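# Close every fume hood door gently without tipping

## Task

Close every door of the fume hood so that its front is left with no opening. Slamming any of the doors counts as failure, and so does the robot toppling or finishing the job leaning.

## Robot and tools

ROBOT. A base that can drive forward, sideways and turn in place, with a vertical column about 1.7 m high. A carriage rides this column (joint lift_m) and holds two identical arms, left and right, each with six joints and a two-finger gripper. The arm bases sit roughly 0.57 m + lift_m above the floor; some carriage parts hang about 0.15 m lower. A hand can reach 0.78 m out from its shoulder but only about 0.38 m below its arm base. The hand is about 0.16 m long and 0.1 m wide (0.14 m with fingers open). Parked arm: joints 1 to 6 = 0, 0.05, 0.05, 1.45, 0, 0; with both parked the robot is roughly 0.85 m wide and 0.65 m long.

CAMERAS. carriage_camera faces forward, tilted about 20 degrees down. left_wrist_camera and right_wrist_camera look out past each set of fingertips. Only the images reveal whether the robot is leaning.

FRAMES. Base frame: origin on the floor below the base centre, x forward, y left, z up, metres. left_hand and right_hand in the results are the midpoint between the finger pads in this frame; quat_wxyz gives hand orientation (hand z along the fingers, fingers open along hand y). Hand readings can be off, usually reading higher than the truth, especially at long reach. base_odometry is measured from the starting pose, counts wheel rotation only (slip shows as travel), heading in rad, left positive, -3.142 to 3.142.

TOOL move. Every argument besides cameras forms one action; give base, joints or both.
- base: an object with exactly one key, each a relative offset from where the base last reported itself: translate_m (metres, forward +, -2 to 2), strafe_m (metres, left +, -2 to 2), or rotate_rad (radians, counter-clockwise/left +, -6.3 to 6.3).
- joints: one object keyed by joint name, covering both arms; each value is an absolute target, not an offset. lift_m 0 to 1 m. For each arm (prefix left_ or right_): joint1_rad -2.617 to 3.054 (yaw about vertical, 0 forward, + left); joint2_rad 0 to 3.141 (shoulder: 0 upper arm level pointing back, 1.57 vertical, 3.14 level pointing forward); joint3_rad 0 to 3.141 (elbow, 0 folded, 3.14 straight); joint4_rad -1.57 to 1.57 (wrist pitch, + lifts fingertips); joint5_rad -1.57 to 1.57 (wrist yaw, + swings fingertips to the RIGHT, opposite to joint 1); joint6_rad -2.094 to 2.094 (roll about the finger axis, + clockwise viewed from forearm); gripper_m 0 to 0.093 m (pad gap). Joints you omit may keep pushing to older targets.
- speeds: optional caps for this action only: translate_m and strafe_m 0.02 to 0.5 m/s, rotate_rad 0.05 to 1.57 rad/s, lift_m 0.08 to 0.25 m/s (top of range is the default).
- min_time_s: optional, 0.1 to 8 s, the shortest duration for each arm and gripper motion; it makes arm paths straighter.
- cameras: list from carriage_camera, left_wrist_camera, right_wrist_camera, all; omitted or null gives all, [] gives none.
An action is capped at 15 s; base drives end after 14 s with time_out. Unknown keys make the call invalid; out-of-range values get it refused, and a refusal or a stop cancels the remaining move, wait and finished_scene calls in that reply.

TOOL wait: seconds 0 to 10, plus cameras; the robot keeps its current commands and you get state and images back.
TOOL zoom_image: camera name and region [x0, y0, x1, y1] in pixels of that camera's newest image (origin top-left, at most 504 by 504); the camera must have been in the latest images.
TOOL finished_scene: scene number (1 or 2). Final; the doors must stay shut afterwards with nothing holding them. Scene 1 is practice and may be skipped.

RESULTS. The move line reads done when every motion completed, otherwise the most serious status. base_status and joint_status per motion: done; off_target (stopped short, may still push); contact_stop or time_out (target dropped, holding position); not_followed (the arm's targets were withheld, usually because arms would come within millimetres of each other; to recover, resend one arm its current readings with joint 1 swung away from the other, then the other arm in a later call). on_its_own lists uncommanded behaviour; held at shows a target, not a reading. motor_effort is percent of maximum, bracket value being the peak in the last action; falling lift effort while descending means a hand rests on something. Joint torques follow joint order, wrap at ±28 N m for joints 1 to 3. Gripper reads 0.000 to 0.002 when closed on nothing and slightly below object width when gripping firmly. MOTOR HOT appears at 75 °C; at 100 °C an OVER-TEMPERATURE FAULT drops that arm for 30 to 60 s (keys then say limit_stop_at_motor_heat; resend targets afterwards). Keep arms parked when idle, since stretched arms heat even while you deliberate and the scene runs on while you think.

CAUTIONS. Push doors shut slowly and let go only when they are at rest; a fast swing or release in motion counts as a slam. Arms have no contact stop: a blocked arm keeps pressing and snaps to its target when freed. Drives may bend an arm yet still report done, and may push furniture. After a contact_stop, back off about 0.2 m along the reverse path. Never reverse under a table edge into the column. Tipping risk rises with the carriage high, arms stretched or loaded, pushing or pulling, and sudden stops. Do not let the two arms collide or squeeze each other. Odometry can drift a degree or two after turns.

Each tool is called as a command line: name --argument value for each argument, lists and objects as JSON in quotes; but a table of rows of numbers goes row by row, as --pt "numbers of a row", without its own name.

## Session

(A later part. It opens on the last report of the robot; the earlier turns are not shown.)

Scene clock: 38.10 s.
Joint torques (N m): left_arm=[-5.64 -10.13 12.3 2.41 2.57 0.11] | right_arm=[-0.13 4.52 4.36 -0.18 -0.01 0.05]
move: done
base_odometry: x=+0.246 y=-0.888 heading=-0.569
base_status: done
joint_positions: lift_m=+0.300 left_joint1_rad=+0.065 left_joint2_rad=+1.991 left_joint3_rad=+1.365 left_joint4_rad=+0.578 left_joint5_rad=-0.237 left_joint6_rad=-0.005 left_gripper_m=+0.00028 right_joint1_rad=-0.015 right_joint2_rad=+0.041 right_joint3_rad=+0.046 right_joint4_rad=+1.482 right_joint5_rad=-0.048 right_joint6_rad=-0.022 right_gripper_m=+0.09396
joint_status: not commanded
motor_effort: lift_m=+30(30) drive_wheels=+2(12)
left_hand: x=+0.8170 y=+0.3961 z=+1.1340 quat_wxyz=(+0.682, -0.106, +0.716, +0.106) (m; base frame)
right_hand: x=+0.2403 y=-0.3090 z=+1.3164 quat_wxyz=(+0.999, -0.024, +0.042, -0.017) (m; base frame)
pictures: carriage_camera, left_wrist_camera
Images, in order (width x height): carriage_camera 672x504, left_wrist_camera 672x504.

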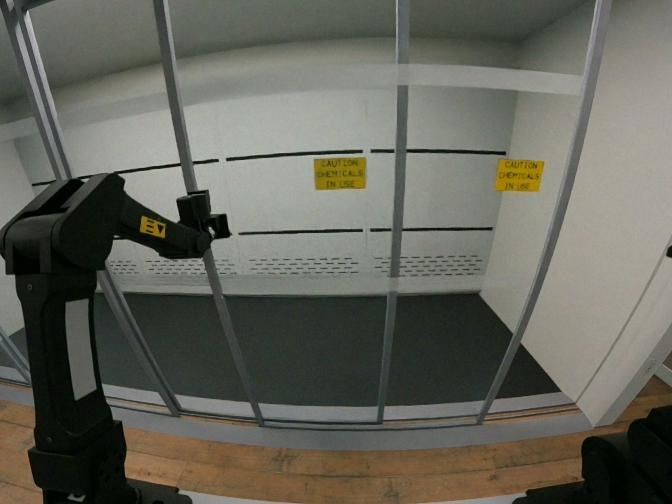

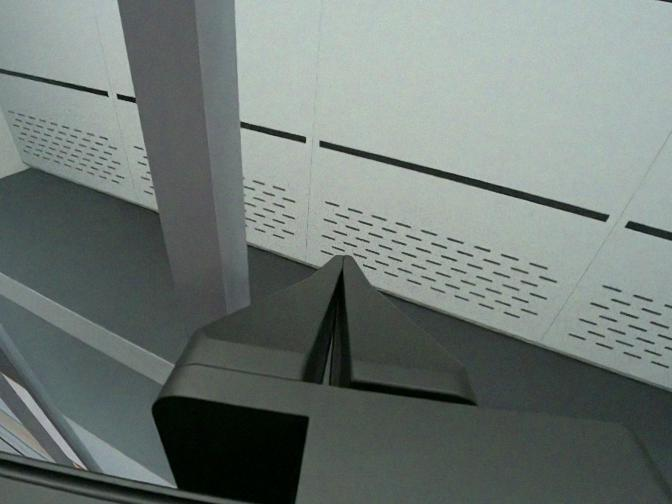

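move --base '{"translate_m":-0.25}' --speeds '{"translate_m":0.2}' --cameras '[]'

move --base '{"strafe_m":0.45}' --joints '{"left_joint1_rad":-0.3,"left_joint5_rad":0.4}' --cameras '[]'

move --base '{"translate_m":0.22}' --speeds '{"translate_m":0.1}' --cameras '["carriage_camera","left_wrist_camera"]'

Scene clock: 41.83 s.
Joint torques (N m): left_arm=[0.08 -11 12.36 2.35 0.11 0.13] | right_arm=[-0.18 4.41 4.55 -0.18 0.02 0.01]
move: done
base_odometry: x=+0.035 y=-0.753 heading=-0.569
base_status: done
joint_positions: lift_m=+0.300 left_joint1_rad=-0.005 left_joint2_rad=+1.997 left_joint3_rad=+1.365 left_joint4_rad=+0.582 left_joint5_rad=-0.011 left_joint6_rad=-0.005 left_gripper_m=+0.00028 right_joint1_rad=-0.015 right_joint2_rad=+0.041 right_joint3_rad=+0.046 right_joint4_rad=+1.482 right_joint5_rad=-0.048 right_joint6_rad=-0.022 right_gripper_m=+0.09396
joint_status: not commanded
motor_effort: lift_m=+30(30) drive_wheels=-1(9)
left_hand: x=+0.8265 y=+0.3159 z=+1.1309 quat_wxyz=(+0.689, -0.004, +0.725, +0.001) (m; base frame)
right_hand: x=+0.2403 y=-0.3090 z=+1.3164 quat_wxyz=(+0.999, -0.024, +0.042, -0.017) (m; base frame)
pictures: none
No camera images: "cameras" was empty.

Scene clock: 44.80 s.
Joint torques (N m): left_arm=[-0.34 -10.97 12.01 2.36 0.11 0.07] | right_arm=[-0.31 4.33 4.44 -0.16 0.02 0.03]
move: done
base_odometry: x=+0.277 y=-0.374 heading=-0.569
base_status: done
joint_positions: lift_m=+0.300 left_joint1_rad=-0.299 left_joint2_rad=+1.997 left_joint3_rad=+1.365 left_joint4_rad=+0.582 left_joint5_rad=+0.390 left_joint6_rad=-0.005 left_gripper_m=+0.00027 right_joint1_rad=-0.015 right_joint2_rad=+0.041 right_joint3_rad=+0.046 right_joint4_rad=+1.482 right_joint5_rad=-0.048 right_joint6_rad=-0.022 right_gripper_m=+0.09396
joint_status: all done
motor_effort: lift_m=+30(30) drive_wheels=-3(9)
left_hand: x=+0.7680 y=+0.0790 z=+1.1318 quat_wxyz=(+0.647, +0.236, +0.684, -0.241) (m; base frame)
right_hand: x=+0.2403 y=-0.3090 z=+1.3164 quat_wxyz=(+0.999, -0.024, +0.042, -0.017) (m; base frame)
pictures: none
No camera images: "cameras" was empty.

Scene clock: 47.77 s.
Joint torques (N m): left_arm=[-0.1 -10.95 11.93 2.32 0.13 0.06] | right_arm=[-0.08 4.33 4.48 -0.18 0.01 -0.02]
move: done
base_odometry: x=+0.463 y=-0.492 heading=-0.568
base_status: done
joint_positions: lift_m=+0.300 left_joint1_rad=-0.299 left_joint2_rad=+1.998 left_joint3_rad=+1.365 left_joint4_rad=+0.583 left_joint5_rad=+0.391 left_joint6_rad=-0.005 left_gripper_m=+0.00027 right_joint1_rad=-0.015 right_joint2_rad=+0.041 right_joint3_rad=+0.046 right_joint4_rad=+1.482 right_joint5_rad=-0.048 right_joint6_rad=-0.022 right_gripper_m=+0.09396
joint_status: not commanded
motor_effort: lift_m=+29(30) drive_wheels=+1(9)
left_hand: x=+0.7680 y=+0.0789 z=+1.1318 quat_wxyz=(+0.647, +0.237, +0.683, -0.241) (m; base frame)
right_hand: x=+0.2403 y=-0.3090 z=+1.3164 quat_wxyz=(+0.999, -0.024, +0.042, -0.017) (m; base frame)
pictures: carriage_camera, left_wrist_camera
Images, in order (width x height): carriage_camera 672x504, left_wrist_camera 672x504.

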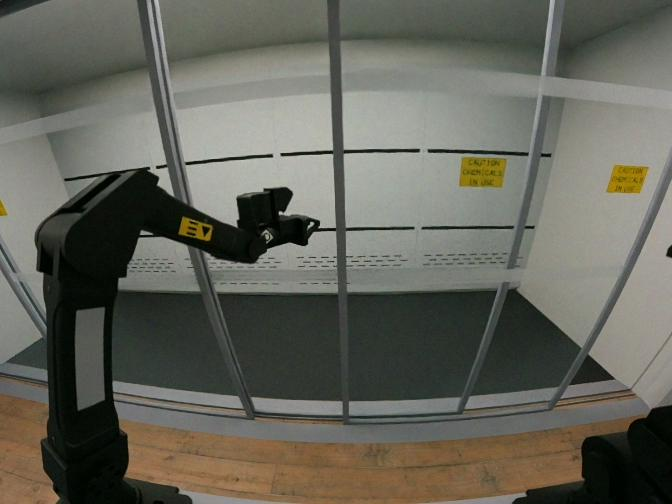

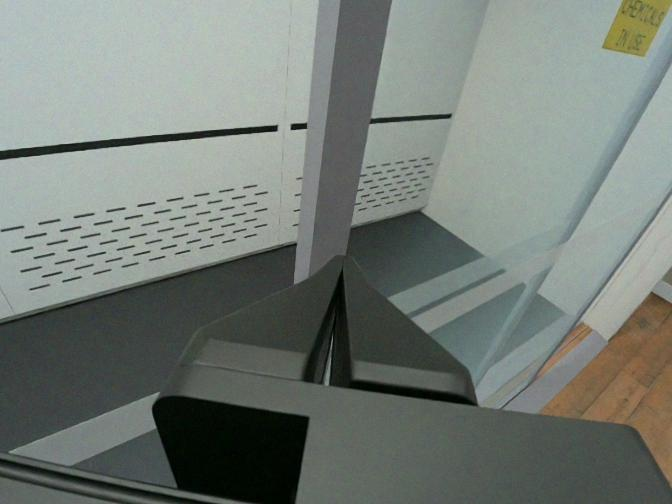

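move --base '{"strafe_m":0.12}' --cameras '[]'

move --base '{"translate_m":0.11}' --speeds '{"translate_m":0.05}' --cameras '["carriage_camera","left_wrist_camera"]'

Scene clock: 49.57 s.
Joint torques (N m): left_arm=[-0.28 -10.77 12.1 2.32 0.09 0.05] | right_arm=[-0.18 4.34 4.3 -0.19 -0.01 0.01]
move: done
base_odometry: x=+0.528 y=-0.391 heading=-0.568
base_status: done
joint_positions: lift_m=+0.300 left_joint1_rad=-0.295 left_joint2_rad=+1.998 left_joint3_rad=+1.365 left_joint4_rad=+0.583 left_joint5_rad=+0.391 left_joint6_rad=-0.005 left_gripper_m=+0.00027 right_joint1_rad=-0.015 right_joint2_rad=+0.041 right_joint3_rad=+0.046 right_joint4_rad=+1.482 right_joint5_rad=-0.048 right_joint6_rad=-0.022 right_gripper_m=+0.09396
joint_status: not commanded
motor_effort: lift_m=+30(30) drive_wheels=-2(8)
left_hand: x=+0.7688 y=+0.0809 z=+1.1318 quat_wxyz=(+0.648, +0.235, +0.684, -0.240) (m; base frame)
right_hand: x=+0.2403 y=-0.3090 z=+1.3164 quat_wxyz=(+0.999, -0.024, +0.042, -0.017) (m; base frame)
pictures: none
No camera images: "cameras" was empty.

Scene clock: 52.33 s.
Joint torques (N m): left_arm=[-0.46 -11.26 11.96 2.3 0.04 0.1] | right_arm=[-0.09 4.45 4.45 -0.23 -0.02 0.03]
move: done
base_odometry: x=+0.621 y=-0.450 heading=-0.568
base_status: done
joint_positions: lift_m=+0.300 left_joint1_rad=-0.296 left_joint2_rad=+1.998 left_joint3_rad=+1.365 left_joint4_rad=+0.584 left_joint5_rad=+0.391 left_joint6_rad=-0.005 left_gripper_m=+0.00027 right_joint1_rad=-0.015 right_joint2_rad=+0.041 right_joint3_rad=+0.046 right_joint4_rad=+1.482 right_joint5_rad=-0.048 right_joint6_rad=-0.022 right_gripper_m=+0.09396
joint_status: not commanded
motor_effort: lift_m=+29(30) drive_wheels=-3(11)
left_hand: x=+0.7687 y=+0.0805 z=+1.1317 quat_wxyz=(+0.648, +0.236, +0.683, -0.240) (m; base frame)
right_hand: x=+0.2403 y=-0.3090 z=+1.3164 quat_wxyz=(+0.999, -0.024, +0.042, -0.017) (m; base frame)
pictures: carriage_camera, left_wrist_camera
Images, in order (width x height): carriage_camera 672x504, left_wrist_camera 672x504.

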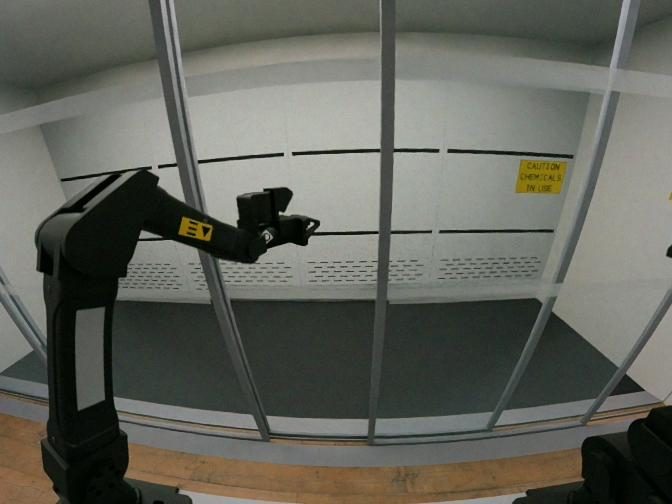

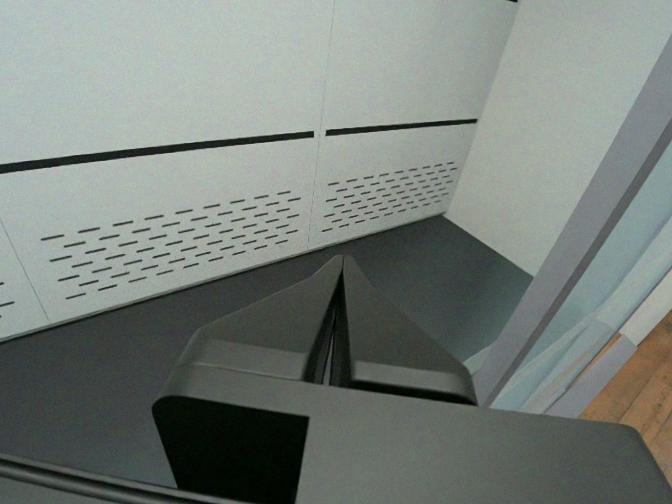

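move --base '{"translate_m":0.03}' --speeds '{"translate_m":0.03}' --cameras '[]'

move --base '{"translate_m":0.02}' --speeds '{"translate_m":0.03}' --cameras '["left_wrist_camera"]'

Scene clock: 54.00 s.
Joint torques (N m): left_arm=[0.95 -11.07 12.11 2.26 -1.17 0.06] | right_arm=[-0.12 4.38 4.34 -0.23 0.01 -0.01]
move: done
base_odometry: x=+0.646 y=-0.466 heading=-0.568
base_status: done
joint_positions: lift_m=+0.300 left_joint1_rad=-0.311 left_joint2_rad=+1.998 left_joint3_rad=+1.365 left_joint4_rad=+0.584 left_joint5_rad=+0.501 left_joint6_rad=-0.005 left_gripper_m=+0.00026 right_joint1_rad=-0.015 right_joint2_rad=+0.041 right_joint3_rad=+0.046 right_joint4_rad=+1.482 right_joint5_rad=-0.048 right_joint6_rad=-0.022 right_gripper_m=+0.09396
joint_status: not commanded
motor_effort: lift_m=+30(30) drive_wheels=+2(8)
left_hand: x=+0.7522 y=+0.0586 z=+1.1320 quat_wxyz=(+0.631, +0.276, +0.667, -0.282) (m; base frame)
right_hand: x=+0.2402 y=-0.3090 z=+1.3164 quat_wxyz=(+0.999, -0.024, +0.042, -0.017) (m; base frame)
pictures: none
No camera images: "cameras" was empty.

Scene clock: 55.17 s.
Joint torques (N m): left_arm=[2.3 -11.19 11.82 2.21 -2.35 0.1] | right_arm=[-0.08 4.27 4.34 -0.14 -0.03 0.05]
move: done
base_odometry: x=+0.663 y=-0.477 heading=-0.567
base_status: done
joint_positions: lift_m=+0.300 left_joint1_rad=-0.326 left_joint2_rad=+1.998 left_joint3_rad=+1.365 left_joint4_rad=+0.582 left_joint5_rad=+0.609 left_joint6_rad=-0.005 left_gripper_m=+0.00026 right_joint1_rad=-0.015 right_joint2_rad=+0.041 right_joint3_rad=+0.046 right_joint4_rad=+1.482 right_joint5_rad=-0.048 right_joint6_rad=-0.022 right_gripper_m=+0.09396
joint_status: not commanded
motor_effort: lift_m=+30(30) drive_wheels=+3(9)
left_hand: x=+0.7339 y=+0.0389 z=+1.1319 quat_wxyz=(+0.612, +0.315, +0.650, -0.323) (m; base frame)
right_hand: x=+0.2402 y=-0.3090 z=+1.3164 quat_wxyz=(+0.999, -0.024, +0.042, -0.017) (m; base frame)
pictures: left_wrist_camera
Images, in order (width x height): left_wrist_camera 672x504.

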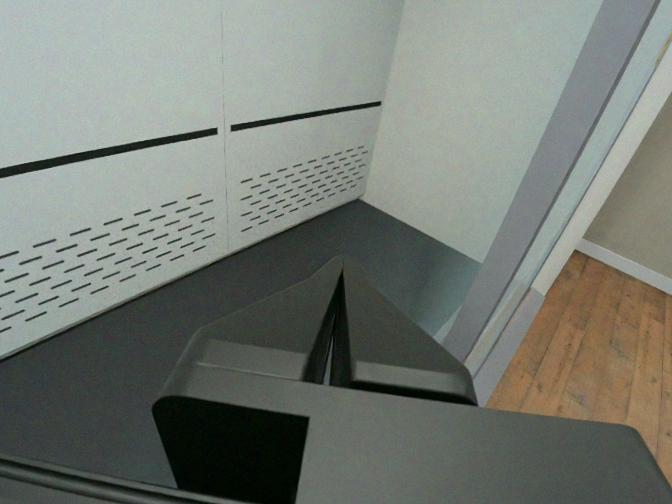

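move --base '{"translate_m":-0.02}' --speeds '{"translate_m":0.05}' --cameras '[]'

move --base '{"strafe_m":-0.2}' --speeds '{"strafe_m":0.06}' --cameras '["carriage_camera","left_wrist_camera"]'

Scene clock: 57.60 s.
Joint torques (N m): left_arm=[1.62 -10.88 11.95 2.23 -0.94 0.1] | right_arm=[-0.1 4.41 4.42 -0.15 0.03 0.01]
move: done
base_odometry: x=+0.646 y=-0.466 heading=-0.567
base_status: done
joint_positions: lift_m=+0.300 left_joint1_rad=-0.320 left_joint2_rad=+1.998 left_joint3_rad=+1.365 left_joint4_rad=+0.585 left_joint5_rad=+0.482 left_joint6_rad=-0.005 left_gripper_m=+0.00026 right_joint1_rad=-0.015 right_joint2_rad=+0.041 right_joint3_rad=+0.046 right_joint4_rad=+1.482 right_joint5_rad=-0.048 right_joint6_rad=-0.022 right_gripper_m=+0.09396
joint_status: not commanded
motor_effort: lift_m=+30(30) drive_wheels=+2(8)
left_hand: x=+0.7522 y=+0.0560 z=+1.1320 quat_wxyz=(+0.633, +0.273, +0.669, -0.279) (m; base frame)
right_hand: x=+0.2402 y=-0.3090 z=+1.3164 quat_wxyz=(+0.999, -0.024, +0.042, -0.017) (m; base frame)
pictures: none
No camera images: "cameras" was empty.

Scene clock: 61.47 s.
Joint torques (N m): left_arm=[-7.28 -7.09 13.33 3.07 -2.44 -0.44] | right_arm=[-0.12 4.3 4.44 -0.18 -0.04 0.02]
move: done
base_odometry: x=+0.539 y=-0.635 heading=-0.566
base_status: done
joint_positions: lift_m=+0.300 left_joint1_rad=-0.220 left_joint2_rad=+1.959 left_joint3_rad=+1.354 left_joint4_rad=+0.504 left_joint5_rad=+0.622 left_joint6_rad=+0.035 left_gripper_m=+0.00026 right_joint1_rad=-0.015 right_joint2_rad=+0.041 right_joint3_rad=+0.046 right_joint4_rad=+1.482 right_joint5_rad=-0.048 right_joint6_rad=-0.022 right_gripper_m=+0.09396
joint_status: not commanded
motor_effort: lift_m=+30(30) drive_wheels=+6(10)
left_hand: x=+0.7514 y=+0.0952 z=+1.1318 quat_wxyz=(+0.614, +0.293, +0.675, -0.285) (m; base frame)
right_hand: x=+0.2402 y=-0.3090 z=+1.3164 quat_wxyz=(+0.999, -0.024, +0.042, -0.017) (m; base frame)
pictures: carriage_camera, left_wrist_camera
Images, in order (width x height): carriage_camera 672x504, left_wrist_camera 672x504.

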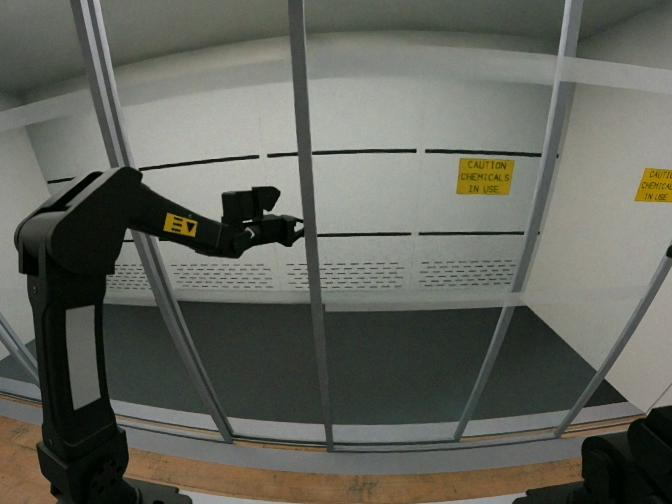

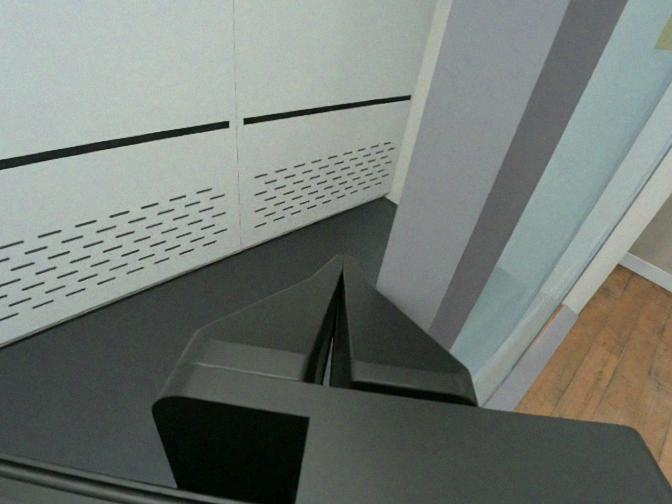

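move --base '{"strafe_m":-0.15}' --speeds '{"strafe_m":0.06}' --cameras '["carriage_camera","left_wrist_camera"]'

Scene clock: 64.90 s.
Joint torques (N m): left_arm=[-6.31 -5.74 14.16 3.26 -2.18 -0.46] | right_arm=[-0.09 4.29 4.66 -0.22 -0.02 0.06]
move: done
base_odometry: x=+0.459 y=-0.761 heading=-0.566
base_status: done
joint_positions: lift_m=+0.300 left_joint1_rad=-0.232 left_joint2_rad=+1.945 left_joint3_rad=+1.343 left_joint4_rad=+0.490 left_joint5_rad=+0.597 left_joint6_rad=+0.040 left_gripper_m=+0.00026 right_joint1_rad=-0.015 right_joint2_rad=+0.041 right_joint3_rad=+0.046 right_joint4_rad=+1.482 right_joint5_rad=-0.048 right_joint6_rad=-0.022 right_gripper_m=+0.09396
joint_status: not commanded
motor_effort: lift_m=+30(30) drive_wheels=+5(14)
left_hand: x=+0.7483 y=+0.0921 z=+1.1320 quat_wxyz=(+0.613, +0.291, +0.679, -0.280) (m; base frame)
right_hand: x=+0.2402 y=-0.3090 z=+1.3164 quat_wxyz=(+0.999, -0.024, +0.042, -0.017) (m; base frame)
pictures: carriage_camera, left_wrist_camera
Images, in order (width x height): carriage_camera 672x504, left_wrist_camera 672x504.

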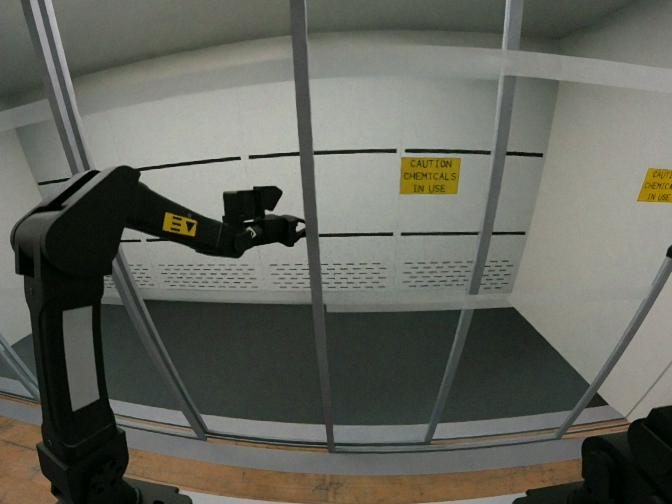

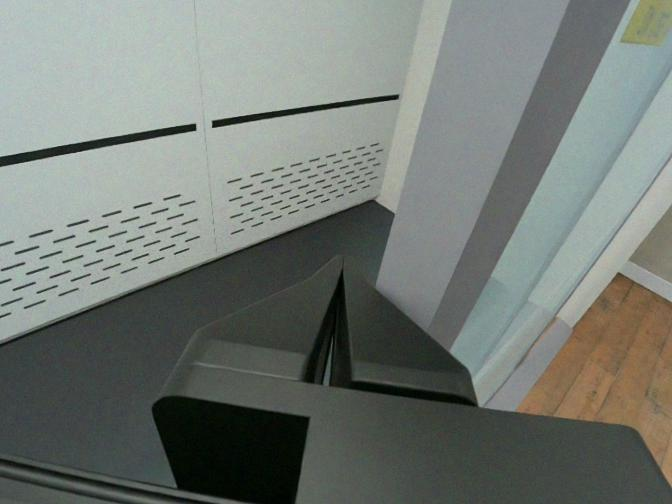

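move --base '{"strafe_m":-0.2}' --speeds '{"strafe_m":0.06}' --cameras '["carriage_camera"]'

zoom_image --camera "carriage_camera" --region '[472, 250, 672, 450]'

Scene clock: 69.33 s.
Joint torques (N m): left_arm=[-4.92 -6.06 14.19 3.09 -2.28 -0.37] | right_arm=[-0.17 4.42 4.37 -0.16 0 -0.01]
move: done
base_odometry: x=+0.352 y=-0.930 heading=-0.565
base_status: done
joint_positions: lift_m=+0.300 left_joint1_rad=-0.248 left_joint2_rad=+1.948 left_joint3_rad=+1.343 left_joint4_rad=+0.498 left_joint5_rad=+0.606 left_joint6_rad=+0.037 left_gripper_m=+0.00026 right_joint1_rad=-0.015 right_joint2_rad=+0.041 right_joint3_rad=+0.046 right_joint4_rad=+1.482 right_joint5_rad=-0.048 right_joint6_rad=-0.022 right_gripper_m=+0.09396
joint_status: not commanded
motor_effort: lift_m=+29(30) drive_wheels=+4(13)
left_hand: x=+0.7443 y=+0.0829 z=+1.1323 quat_wxyz=(+0.611, +0.298, +0.674, -0.288) (m; base frame)
right_hand: x=+0.2402 y=-0.3090 z=+1.3164 quat_wxyz=(+0.999, -0.024, +0.042, -0.017) (m; base frame)
pictures: carriage_camera
Images, in order (width x height): carriage_camera 672x504.

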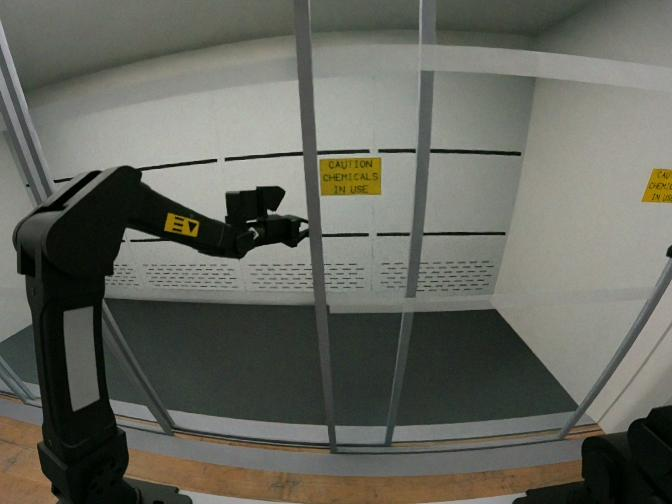

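Scaled by 2.520 from the camera's 672x504 image, which has a finer 960x720 frame.

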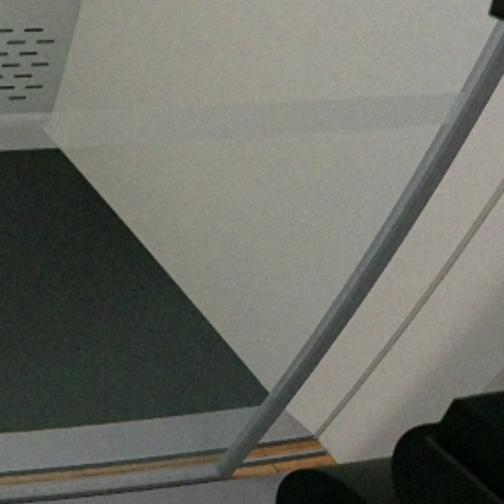

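move --base '{"strafe_m":-0.1}' --speeds '{"strafe_m":0.05}' --cameras '["carriage_camera"]'

zoom_image --camera "carriage_camera" --region '[472, 250, 672, 450]'

Scene clock: 72.17 s.
Joint torques (N m): left_arm=[-6.32 -5.71 14.16 3.31 -2.63 -0.44] | right_arm=[-0.27 4.31 4.46 -0.18 -0.02 0]
move: done
base_odometry: x=+0.298 y=-1.015 heading=-0.565
base_status: done
joint_positions: lift_m=+0.300 left_joint1_rad=-0.231 left_joint2_rad=+1.942 left_joint3_rad=+1.343 left_joint4_rad=+0.482 left_joint5_rad=+0.639 left_joint6_rad=+0.045 left_gripper_m=+0.00026 right_joint1_rad=-0.015 right_joint2_rad=+0.041 right_joint3_rad=+0.046 right_joint4_rad=+1.482 right_joint5_rad=-0.048 right_joint6_rad=-0.022 right_gripper_m=+0.09396
joint_status: not commanded
motor_effort: lift_m=+30(30) drive_wheels=+4(16)
left_hand: x=+0.7428 y=+0.0883 z=+1.1323 quat_wxyz=(+0.607, +0.305, +0.674, -0.292) (m; base frame)
right_hand: x=+0.2402 y=-0.3090 z=+1.3164 quat_wxyz=(+0.999, -0.024, +0.042, -0.017) (m; base frame)
pictures: carriage_camera
Images, in order (width x height): carriage_camera 672x504.

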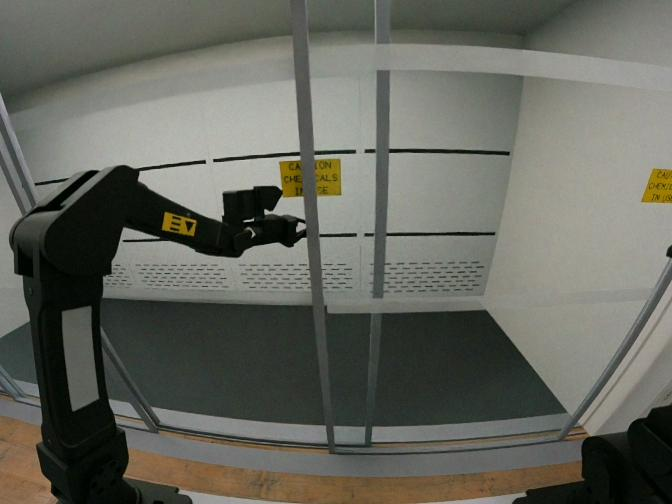

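Scaled by 2.520 from the camera's 672x504 image, which has a finer 960x720 frame.

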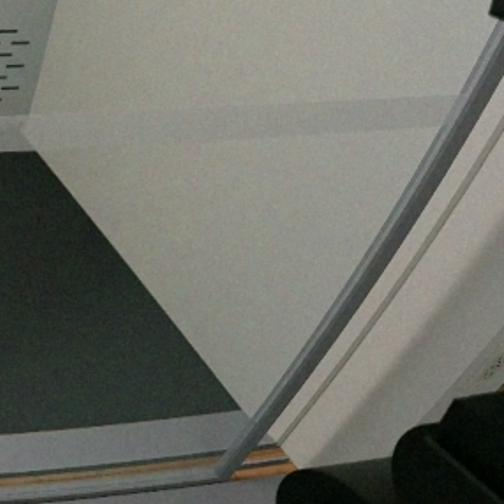

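move --base '{"strafe_m":-0.05}' --speeds '{"strafe_m":0.03}' --cameras '["carriage_camera"]'

zoom_image --camera "carriage_camera" --region '[472, 250, 672, 450]'

move --base '{"strafe_m":-0.04}' --speeds '{"strafe_m":0.03}' --cameras '["carriage_camera"]'

zoom_image --camera "carriage_camera" --region '[472, 250, 672, 450]'

Scene clock: 74.73 s.
Joint torques (N m): left_arm=[-6.8 -5.09 14.61 3.41 -2.73 -0.51] | right_arm=[-0.17 4.26 4.64 -0.15 -0.03 0.01]
move: done
base_odometry: x=+0.272 y=-1.057 heading=-0.564
base_status: done
joint_positions: lift_m=+0.300 left_joint1_rad=-0.226 left_joint2_rad=+1.938 left_joint3_rad=+1.340 left_joint4_rad=+0.481 left_joint5_rad=+0.650 left_joint6_rad=+0.047 left_gripper_m=+0.00026 right_joint1_rad=-0.015 right_joint2_rad=+0.041 right_joint3_rad=+0.046 right_joint4_rad=+1.482 right_joint5_rad=-0.048 right_joint6_rad=-0.022 right_gripper_m=+0.09396
joint_status: not commanded
motor_effort: lift_m=+30(30) drive_wheels=+5(13)
left_hand: x=+0.7417 y=+0.0901 z=+1.1327 quat_wxyz=(+0.606, +0.306, +0.673, -0.294) (m; base frame)
right_hand: x=+0.2402 y=-0.3090 z=+1.3164 quat_wxyz=(+0.999, -0.024, +0.042, -0.017) (m; base frame)
pictures: carriage_camera
Images, in order (width x height): carriage_camera 672x504.

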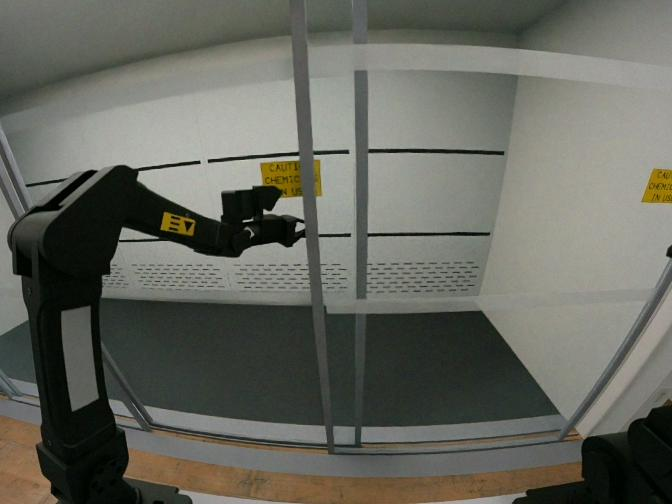

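Scaled by 2.520 from the camera's 672x504 image, which has a finer 960x720 frame.

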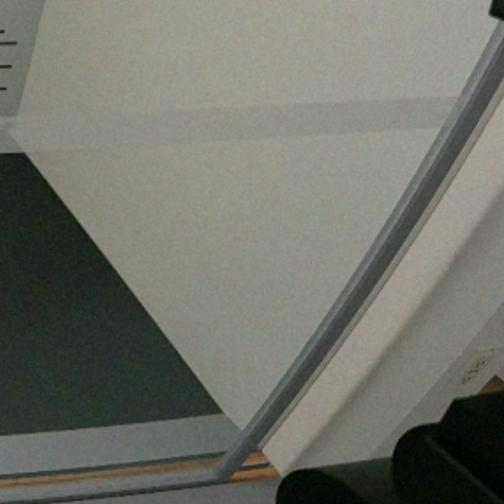

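Scene clock: 76.57 s.
Joint torques (N m): left_arm=[-6.99 -5.2 14.67 3.31 -2.84 -0.47] | right_arm=[-0.2 4.44 4.57 -0.16 -0.01 0]
move: done
base_odometry: x=+0.251 y=-1.090 heading=-0.564
base_status: done
joint_positions: lift_m=+0.300 left_joint1_rad=-0.223 left_joint2_rad=+1.938 left_joint3_rad=+1.340 left_joint4_rad=+0.480 left_joint5_rad=+0.660 left_joint6_rad=+0.047 left_gripper_m=+0.00025 right_joint1_rad=-0.015 right_joint2_rad=+0.041 right_joint3_rad=+0.046 right_joint4_rad=+1.482 right_joint5_rad=-0.048 right_joint6_rad=-0.022 right_gripper_m=+0.09396
joint_status: not commanded
motor_effort: lift_m=+30(30) drive_wheels=+5(13)
left_hand: x=+0.7409 y=+0.0904 z=+1.1328 quat_wxyz=(+0.605, +0.308, +0.672, -0.297) (m; base frame)
right_hand: x=+0.2402 y=-0.3090 z=+1.3164 quat_wxyz=(+0.999, -0.024, +0.042, -0.017) (m; base frame)
pictures: carriage_camera
Images, in order (width x height): carriage_camera 672x504.

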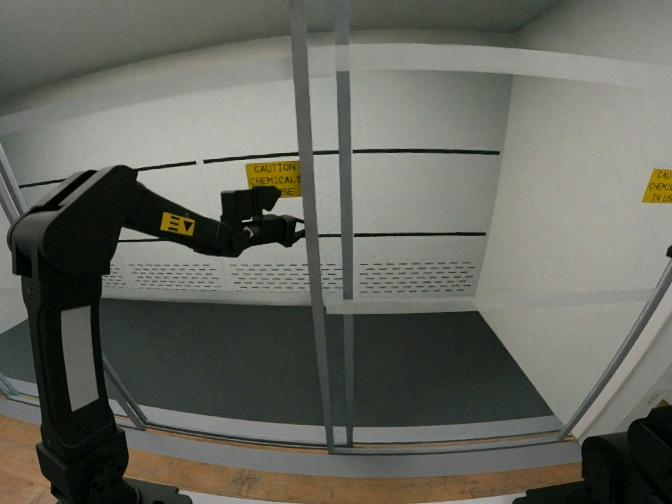

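Scaled by 2.520 from the camera's 672x504 image, which has a finer 960x720 frame.

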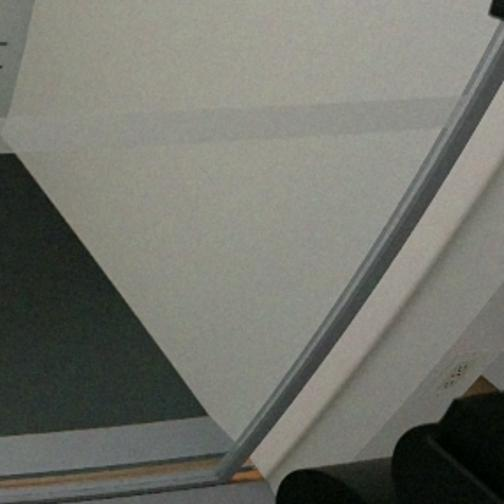

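move --base '{"strafe_m":-0.05}' --speeds '{"strafe_m":0.03}' --cameras '["carriage_camera"]'

zoom_image --camera "carriage_camera" --region '[472, 250, 672, 450]'

Scene clock: 78.87 s.
Joint torques (N m): left_arm=[-6.15 -5.16 14.61 3.26 -2.8 -0.43] | right_arm=[-0.2 4.44 4.45 -0.2 0.03 0.01]
move: done
base_odometry: x=+0.224 y=-1.133 heading=-0.563
base_status: done
joint_positions: lift_m=+0.300 left_joint1_rad=-0.231 left_joint2_rad=+1.940 left_joint3_rad=+1.340 left_joint4_rad=+0.485 left_joint5_rad=+0.658 left_joint6_rad=+0.047 left_gripper_m=+0.00025 right_joint1_rad=-0.015 right_joint2_rad=+0.041 right_joint3_rad=+0.046 right_joint4_rad=+1.482 right_joint5_rad=-0.048 right_joint6_rad=-0.022 right_gripper_m=+0.09396
joint_status: not commanded
motor_effort: lift_m=+30(30) drive_wheels=+5(14)
left_hand: x=+0.7397 y=+0.0862 z=+1.1328 quat_wxyz=(+0.605, +0.311, +0.670, -0.298) (m; base frame)
right_hand: x=+0.2402 y=-0.3090 z=+1.3164 quat_wxyz=(+0.999, -0.024, +0.042, -0.017) (m; base frame)
pictures: carriage_camera
Images, in order (width x height): carriage_camera 672x504.

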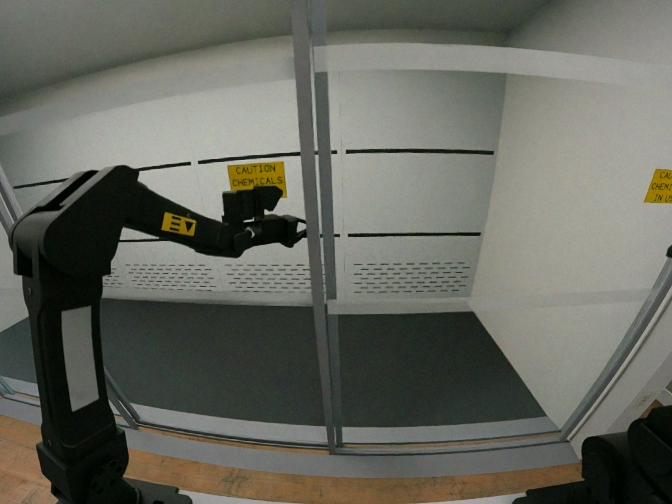

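Scaled by 2.520 from the camera's 672x504 image, which has a finer 960x720 frame.

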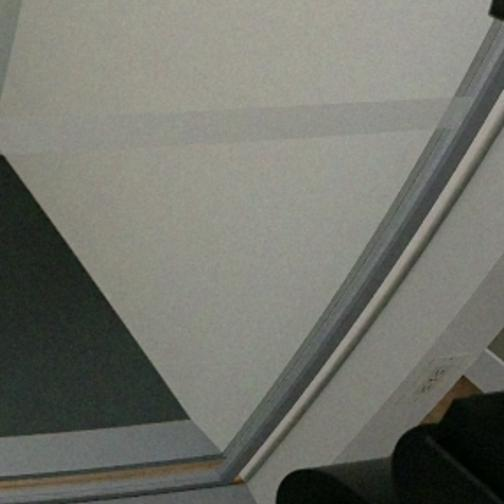

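move --base '{"strafe_m":-0.03}' --speeds '{"strafe_m":0.03}' --cameras '["carriage_camera"]'

zoom_image --camera "carriage_camera" --region '[472, 250, 672, 450]'

zoom_image --camera "carriage_camera" --region '[230, 300, 430, 450]'

Scene clock: 80.53 s.
Joint torques (N m): left_arm=[-7.51 -5.03 14.6 3.36 -3.05 -0.39] | right_arm=[-0.01 4.36 4.44 -0.12 -0.02 0]
move: done
base_odometry: x=+0.208 y=-1.158 heading=-0.563
base_status: done
joint_positions: lift_m=+0.300 left_joint1_rad=-0.220 left_joint2_rad=+1.938 left_joint3_rad=+1.340 left_joint4_rad=+0.478 left_joint5_rad=+0.679 left_joint6_rad=+0.039 left_gripper_m=+0.00025 right_joint1_rad=-0.015 right_joint2_rad=+0.041 right_joint3_rad=+0.046 right_joint4_rad=+1.482 right_joint5_rad=-0.048 right_joint6_rad=-0.022 right_gripper_m=+0.09396
joint_status: not commanded
motor_effort: lift_m=+29(30) drive_wheels=+5(13)
left_hand: x=+0.7391 y=+0.0901 z=+1.1328 quat_wxyz=(+0.601, +0.310, +0.671, -0.305) (m; base frame)
right_hand: x=+0.2402 y=-0.3090 z=+1.3164 quat_wxyz=(+0.999, -0.024, +0.042, -0.017) (m; base frame)
pictures: carriage_camera
Images, in order (width x height): carriage_camera 672x504.

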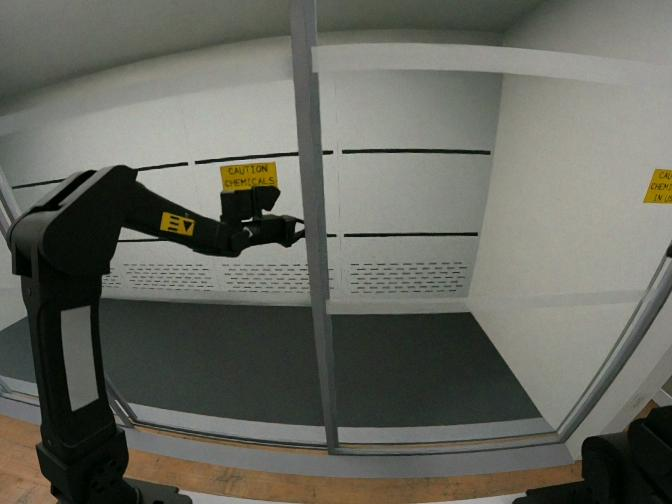

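Scaled by 2.520 from the camera's 672x504 image, which has a finer 960x720 frame.

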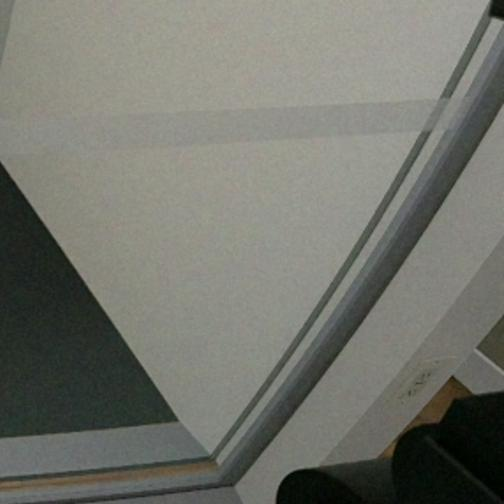

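Scaled by 2.520 from the camera's 672x504 image, which has a finer 960x720 frame.

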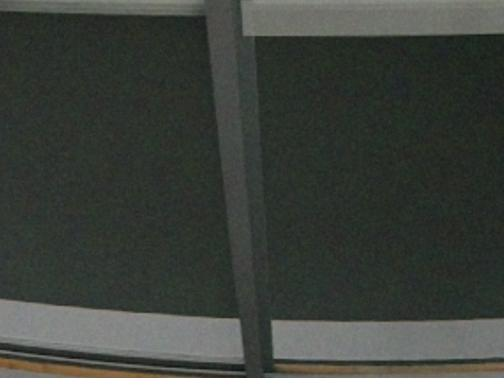

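move --base '{"strafe_m":-0.03}' --speeds '{"strafe_m":0.03}' --cameras '["carriage_camera"]'

zoom_image --camera "carriage_camera" --region '[472, 250, 672, 450]'

move --base '{"strafe_m":0.06}' --speeds '{"strafe_m":0.1}' --cameras '["carriage_camera"]'

zoom_image --camera "carriage_camera" --region '[472, 250, 672, 450]'

Scene clock: 82.30 s.
Joint torques (N m): left_arm=[-11.79 -4.44 14.74 3.62 -3.81 -0.65] | right_arm=[-0.21 4.36 4.44 -0.14 -0.02 -0.01]
move: done
base_odometry: x=+0.193 y=-1.183 heading=-0.562
base_status: done
joint_positions: lift_m=+0.300 left_joint1_rad=-0.168 left_joint2_rad=+1.930 left_joint3_rad=+1.340 left_joint4_rad=+0.452 left_joint5_rad=+0.745 left_joint6_rad=+0.061 left_gripper_m=+0.00024 right_joint1_rad=-0.015 right_joint2_rad=+0.041 right_joint3_rad=+0.046 right_joint4_rad=+1.482 right_joint5_rad=-0.048 right_joint6_rad=-0.022 right_gripper_m=+0.09396
joint_status: not commanded
motor_effort: lift_m=+30(30) drive_wheels=+7(13)
left_hand: x=+0.7396 y=+0.1100 z=+1.1325 quat_wxyz=(+0.596, +0.318, +0.671, -0.307) (m; base frame)
right_hand: x=+0.2402 y=-0.3090 z=+1.3164 quat_wxyz=(+0.999, -0.024, +0.042, -0.017) (m; base frame)
pictures: carriage_camera
Images, in order (width x height): carriage_camera 672x504.

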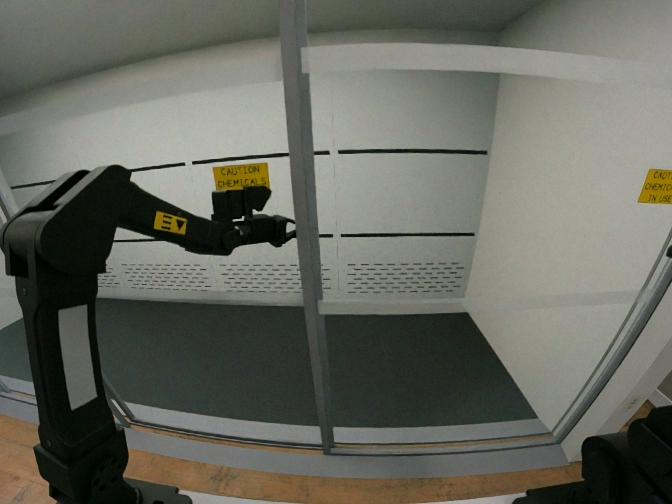

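Scaled by 2.520 from the camera's 672x504 image, which has a finer 960x720 frame.

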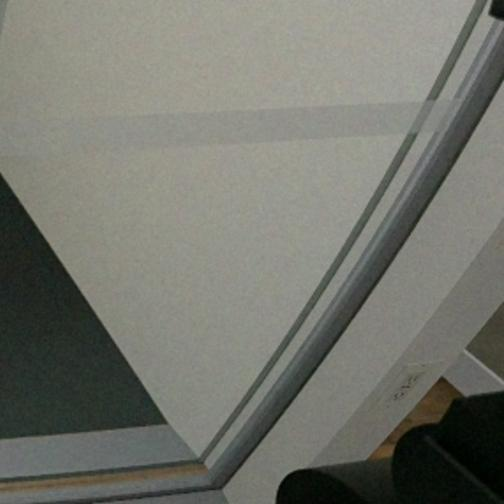

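Scene clock: 83.67 s.
Joint torques (N m): left_arm=[-0.57 -7.91 14.53 2.45 -2.04 -0.26] | right_arm=[-0.18 4.27 4.38 -0.15 -0.01 0]
move: done
base_odometry: x=+0.225 y=-1.132 heading=-0.563
base_status: done
joint_positions: lift_m=+0.300 left_joint1_rad=-0.297 left_joint2_rad=+1.969 left_joint3_rad=+1.340 left_joint4_rad=+0.566 left_joint5_rad=+0.581 left_joint6_rad=+0.024 left_gripper_m=+0.00024 right_joint1_rad=-0.015 right_joint2_rad=+0.041 right_joint3_rad=+0.046 right_joint4_rad=+1.482 right_joint5_rad=-0.048 right_joint6_rad=-0.022 right_gripper_m=+0.09396
joint_status: not commanded
motor_effort: lift_m=+30(30) drive_wheels=+3(8)
left_hand: x=+0.7392 y=+0.0592 z=+1.1334 quat_wxyz=(+0.622, +0.305, +0.658, -0.296) (m; base frame)
right_hand: x=+0.2402 y=-0.3090 z=+1.3164 quat_wxyz=(+0.999, -0.024, +0.042, -0.017) (m; base frame)
pictures: carriage_camera
Images, in order (width x height): carriage_camera 672x504.

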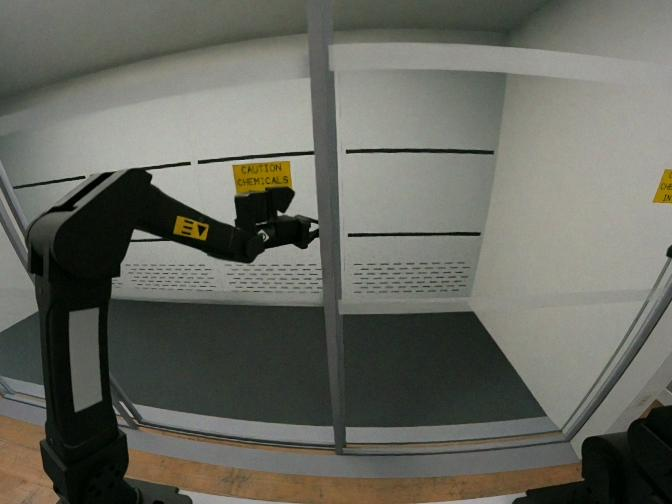

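Scaled by 2.520 from the camera's 672x504 image, which has a finer 960x720 frame.

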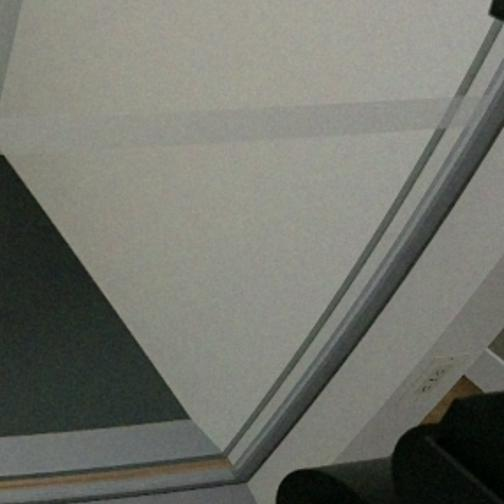

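move --base '{"translate_m":-0.5}' --speeds '{"translate_m":0.25}' --cameras '[]'

move --base '{"strafe_m":1.5}' --joints '{"left_joint1_rad":0,"left_joint2_rad":0.05,"left_joint3_rad":0.05,"left_joint4_rad":1.45,"left_joint5_rad":0,"left_joint6_rad":0}' --min_time_s 3 --cameras '["carriage_camera"]'

zoom_image --camera "carriage_camera" --region '[0, 20, 336, 420]'

zoom_image --camera "carriage_camera" --region '[336, 20, 672, 420]'

Scene clock: 87.20 s.
Joint torques (N m): left_arm=[0.28 -11.03 12.82 2.4 -0.19 -0.14] | right_arm=[-0.12 4.14 4.41 -0.13 -0.01 -0.02]
move: done
base_odometry: x=-0.198 y=-0.866 heading=-0.563
base_status: done
joint_positions: lift_m=+0.300 left_joint1_rad=-0.302 left_joint2_rad=+1.997 left_joint3_rad=+1.360 left_joint4_rad=+0.580 left_joint5_rad=+0.411 left_joint6_rad=+0.015 left_gripper_m=+0.00025 right_joint1_rad=-0.015 right_joint2_rad=+0.041 right_joint3_rad=+0.046 right_joint4_rad=+1.482 right_joint5_rad=-0.048 right_joint6_rad=-0.022 right_gripper_m=+0.09396
joint_status: not commanded
motor_effort: lift_m=+29(30) drive_wheels=-1(9)
left_hand: x=+0.7645 y=+0.0750 z=+1.1289 quat_wxyz=(+0.644, +0.251, +0.681, -0.243) (m; base frame)
right_hand: x=+0.2402 y=-0.3090 z=+1.3164 quat_wxyz=(+0.999, -0.024, +0.042, -0.017) (m; base frame)
pictures: none
No camera images: "cameras" was empty.

Scene clock: 92.60 s.
Joint torques (N m): left_arm=[0.59 2.96 5.07 0.06 -0.15 -0.1] | right_arm=[-0.2 4.55 4.49 -0.17 -0.03 0.01]
move: done
base_odometry: x=+0.601 y=+0.403 heading=-0.562
base_status: done
joint_positions: lift_m=+0.300 left_joint1_rad=-0.006 left_joint2_rad=+0.055 left_joint3_rad=+0.063 left_joint4_rad=+1.437 left_joint5_rad=+0.009 left_joint6_rad=+0.015 left_gripper_m=+0.00026 right_joint1_rad=-0.015 right_joint2_rad=+0.041 right_joint3_rad=+0.046 right_joint4_rad=+1.482 right_joint5_rad=-0.048 right_joint6_rad=-0.022 right_gripper_m=+0.09396
joint_status: all done
motor_effort: lift_m=+30(30) drive_wheels=-2(9)
left_hand: x=+0.2504 y=+0.3152 z=+1.3199 quat_wxyz=(+0.998, +0.005, +0.063, +0.004) (m; base frame)
right_hand: x=+0.2402 y=-0.3090 z=+1.3164 quat_wxyz=(+0.999, -0.024, +0.042, -0.017) (m; base frame)
pictures: carriage_camera
Images, in order (width x height): carriage_camera 672x504.

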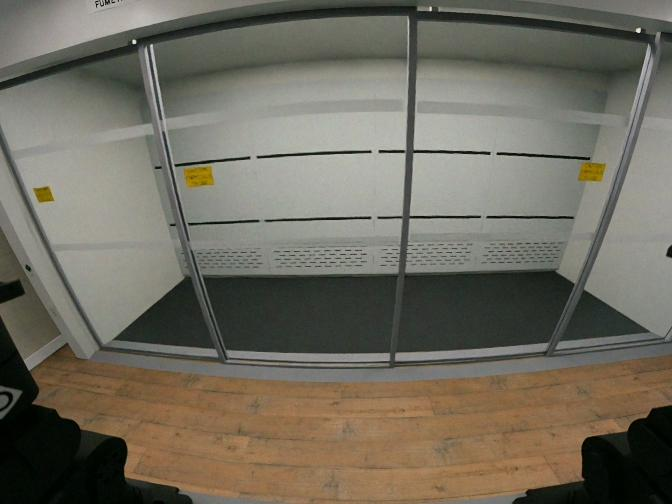

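Scaled by 1.260 from the camera's 672x504 image, which has a finer 960x720 frame.

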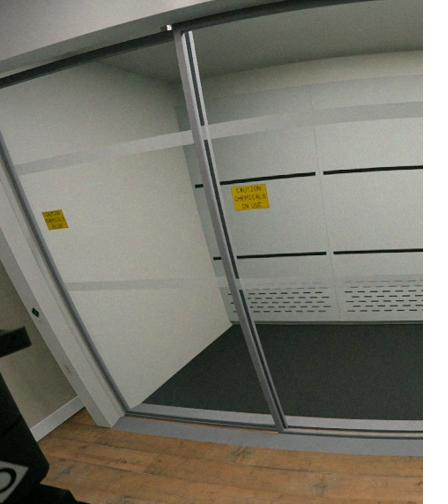

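Scaled by 1.260 from the camera's 672x504 image, which has a finer 960x720 frame.

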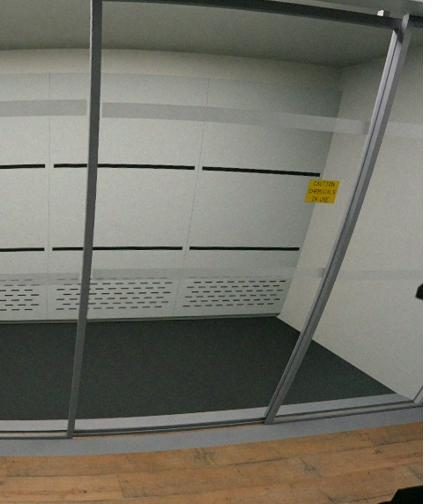

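finished_scene --scene 1

The scene is finished: the task was done.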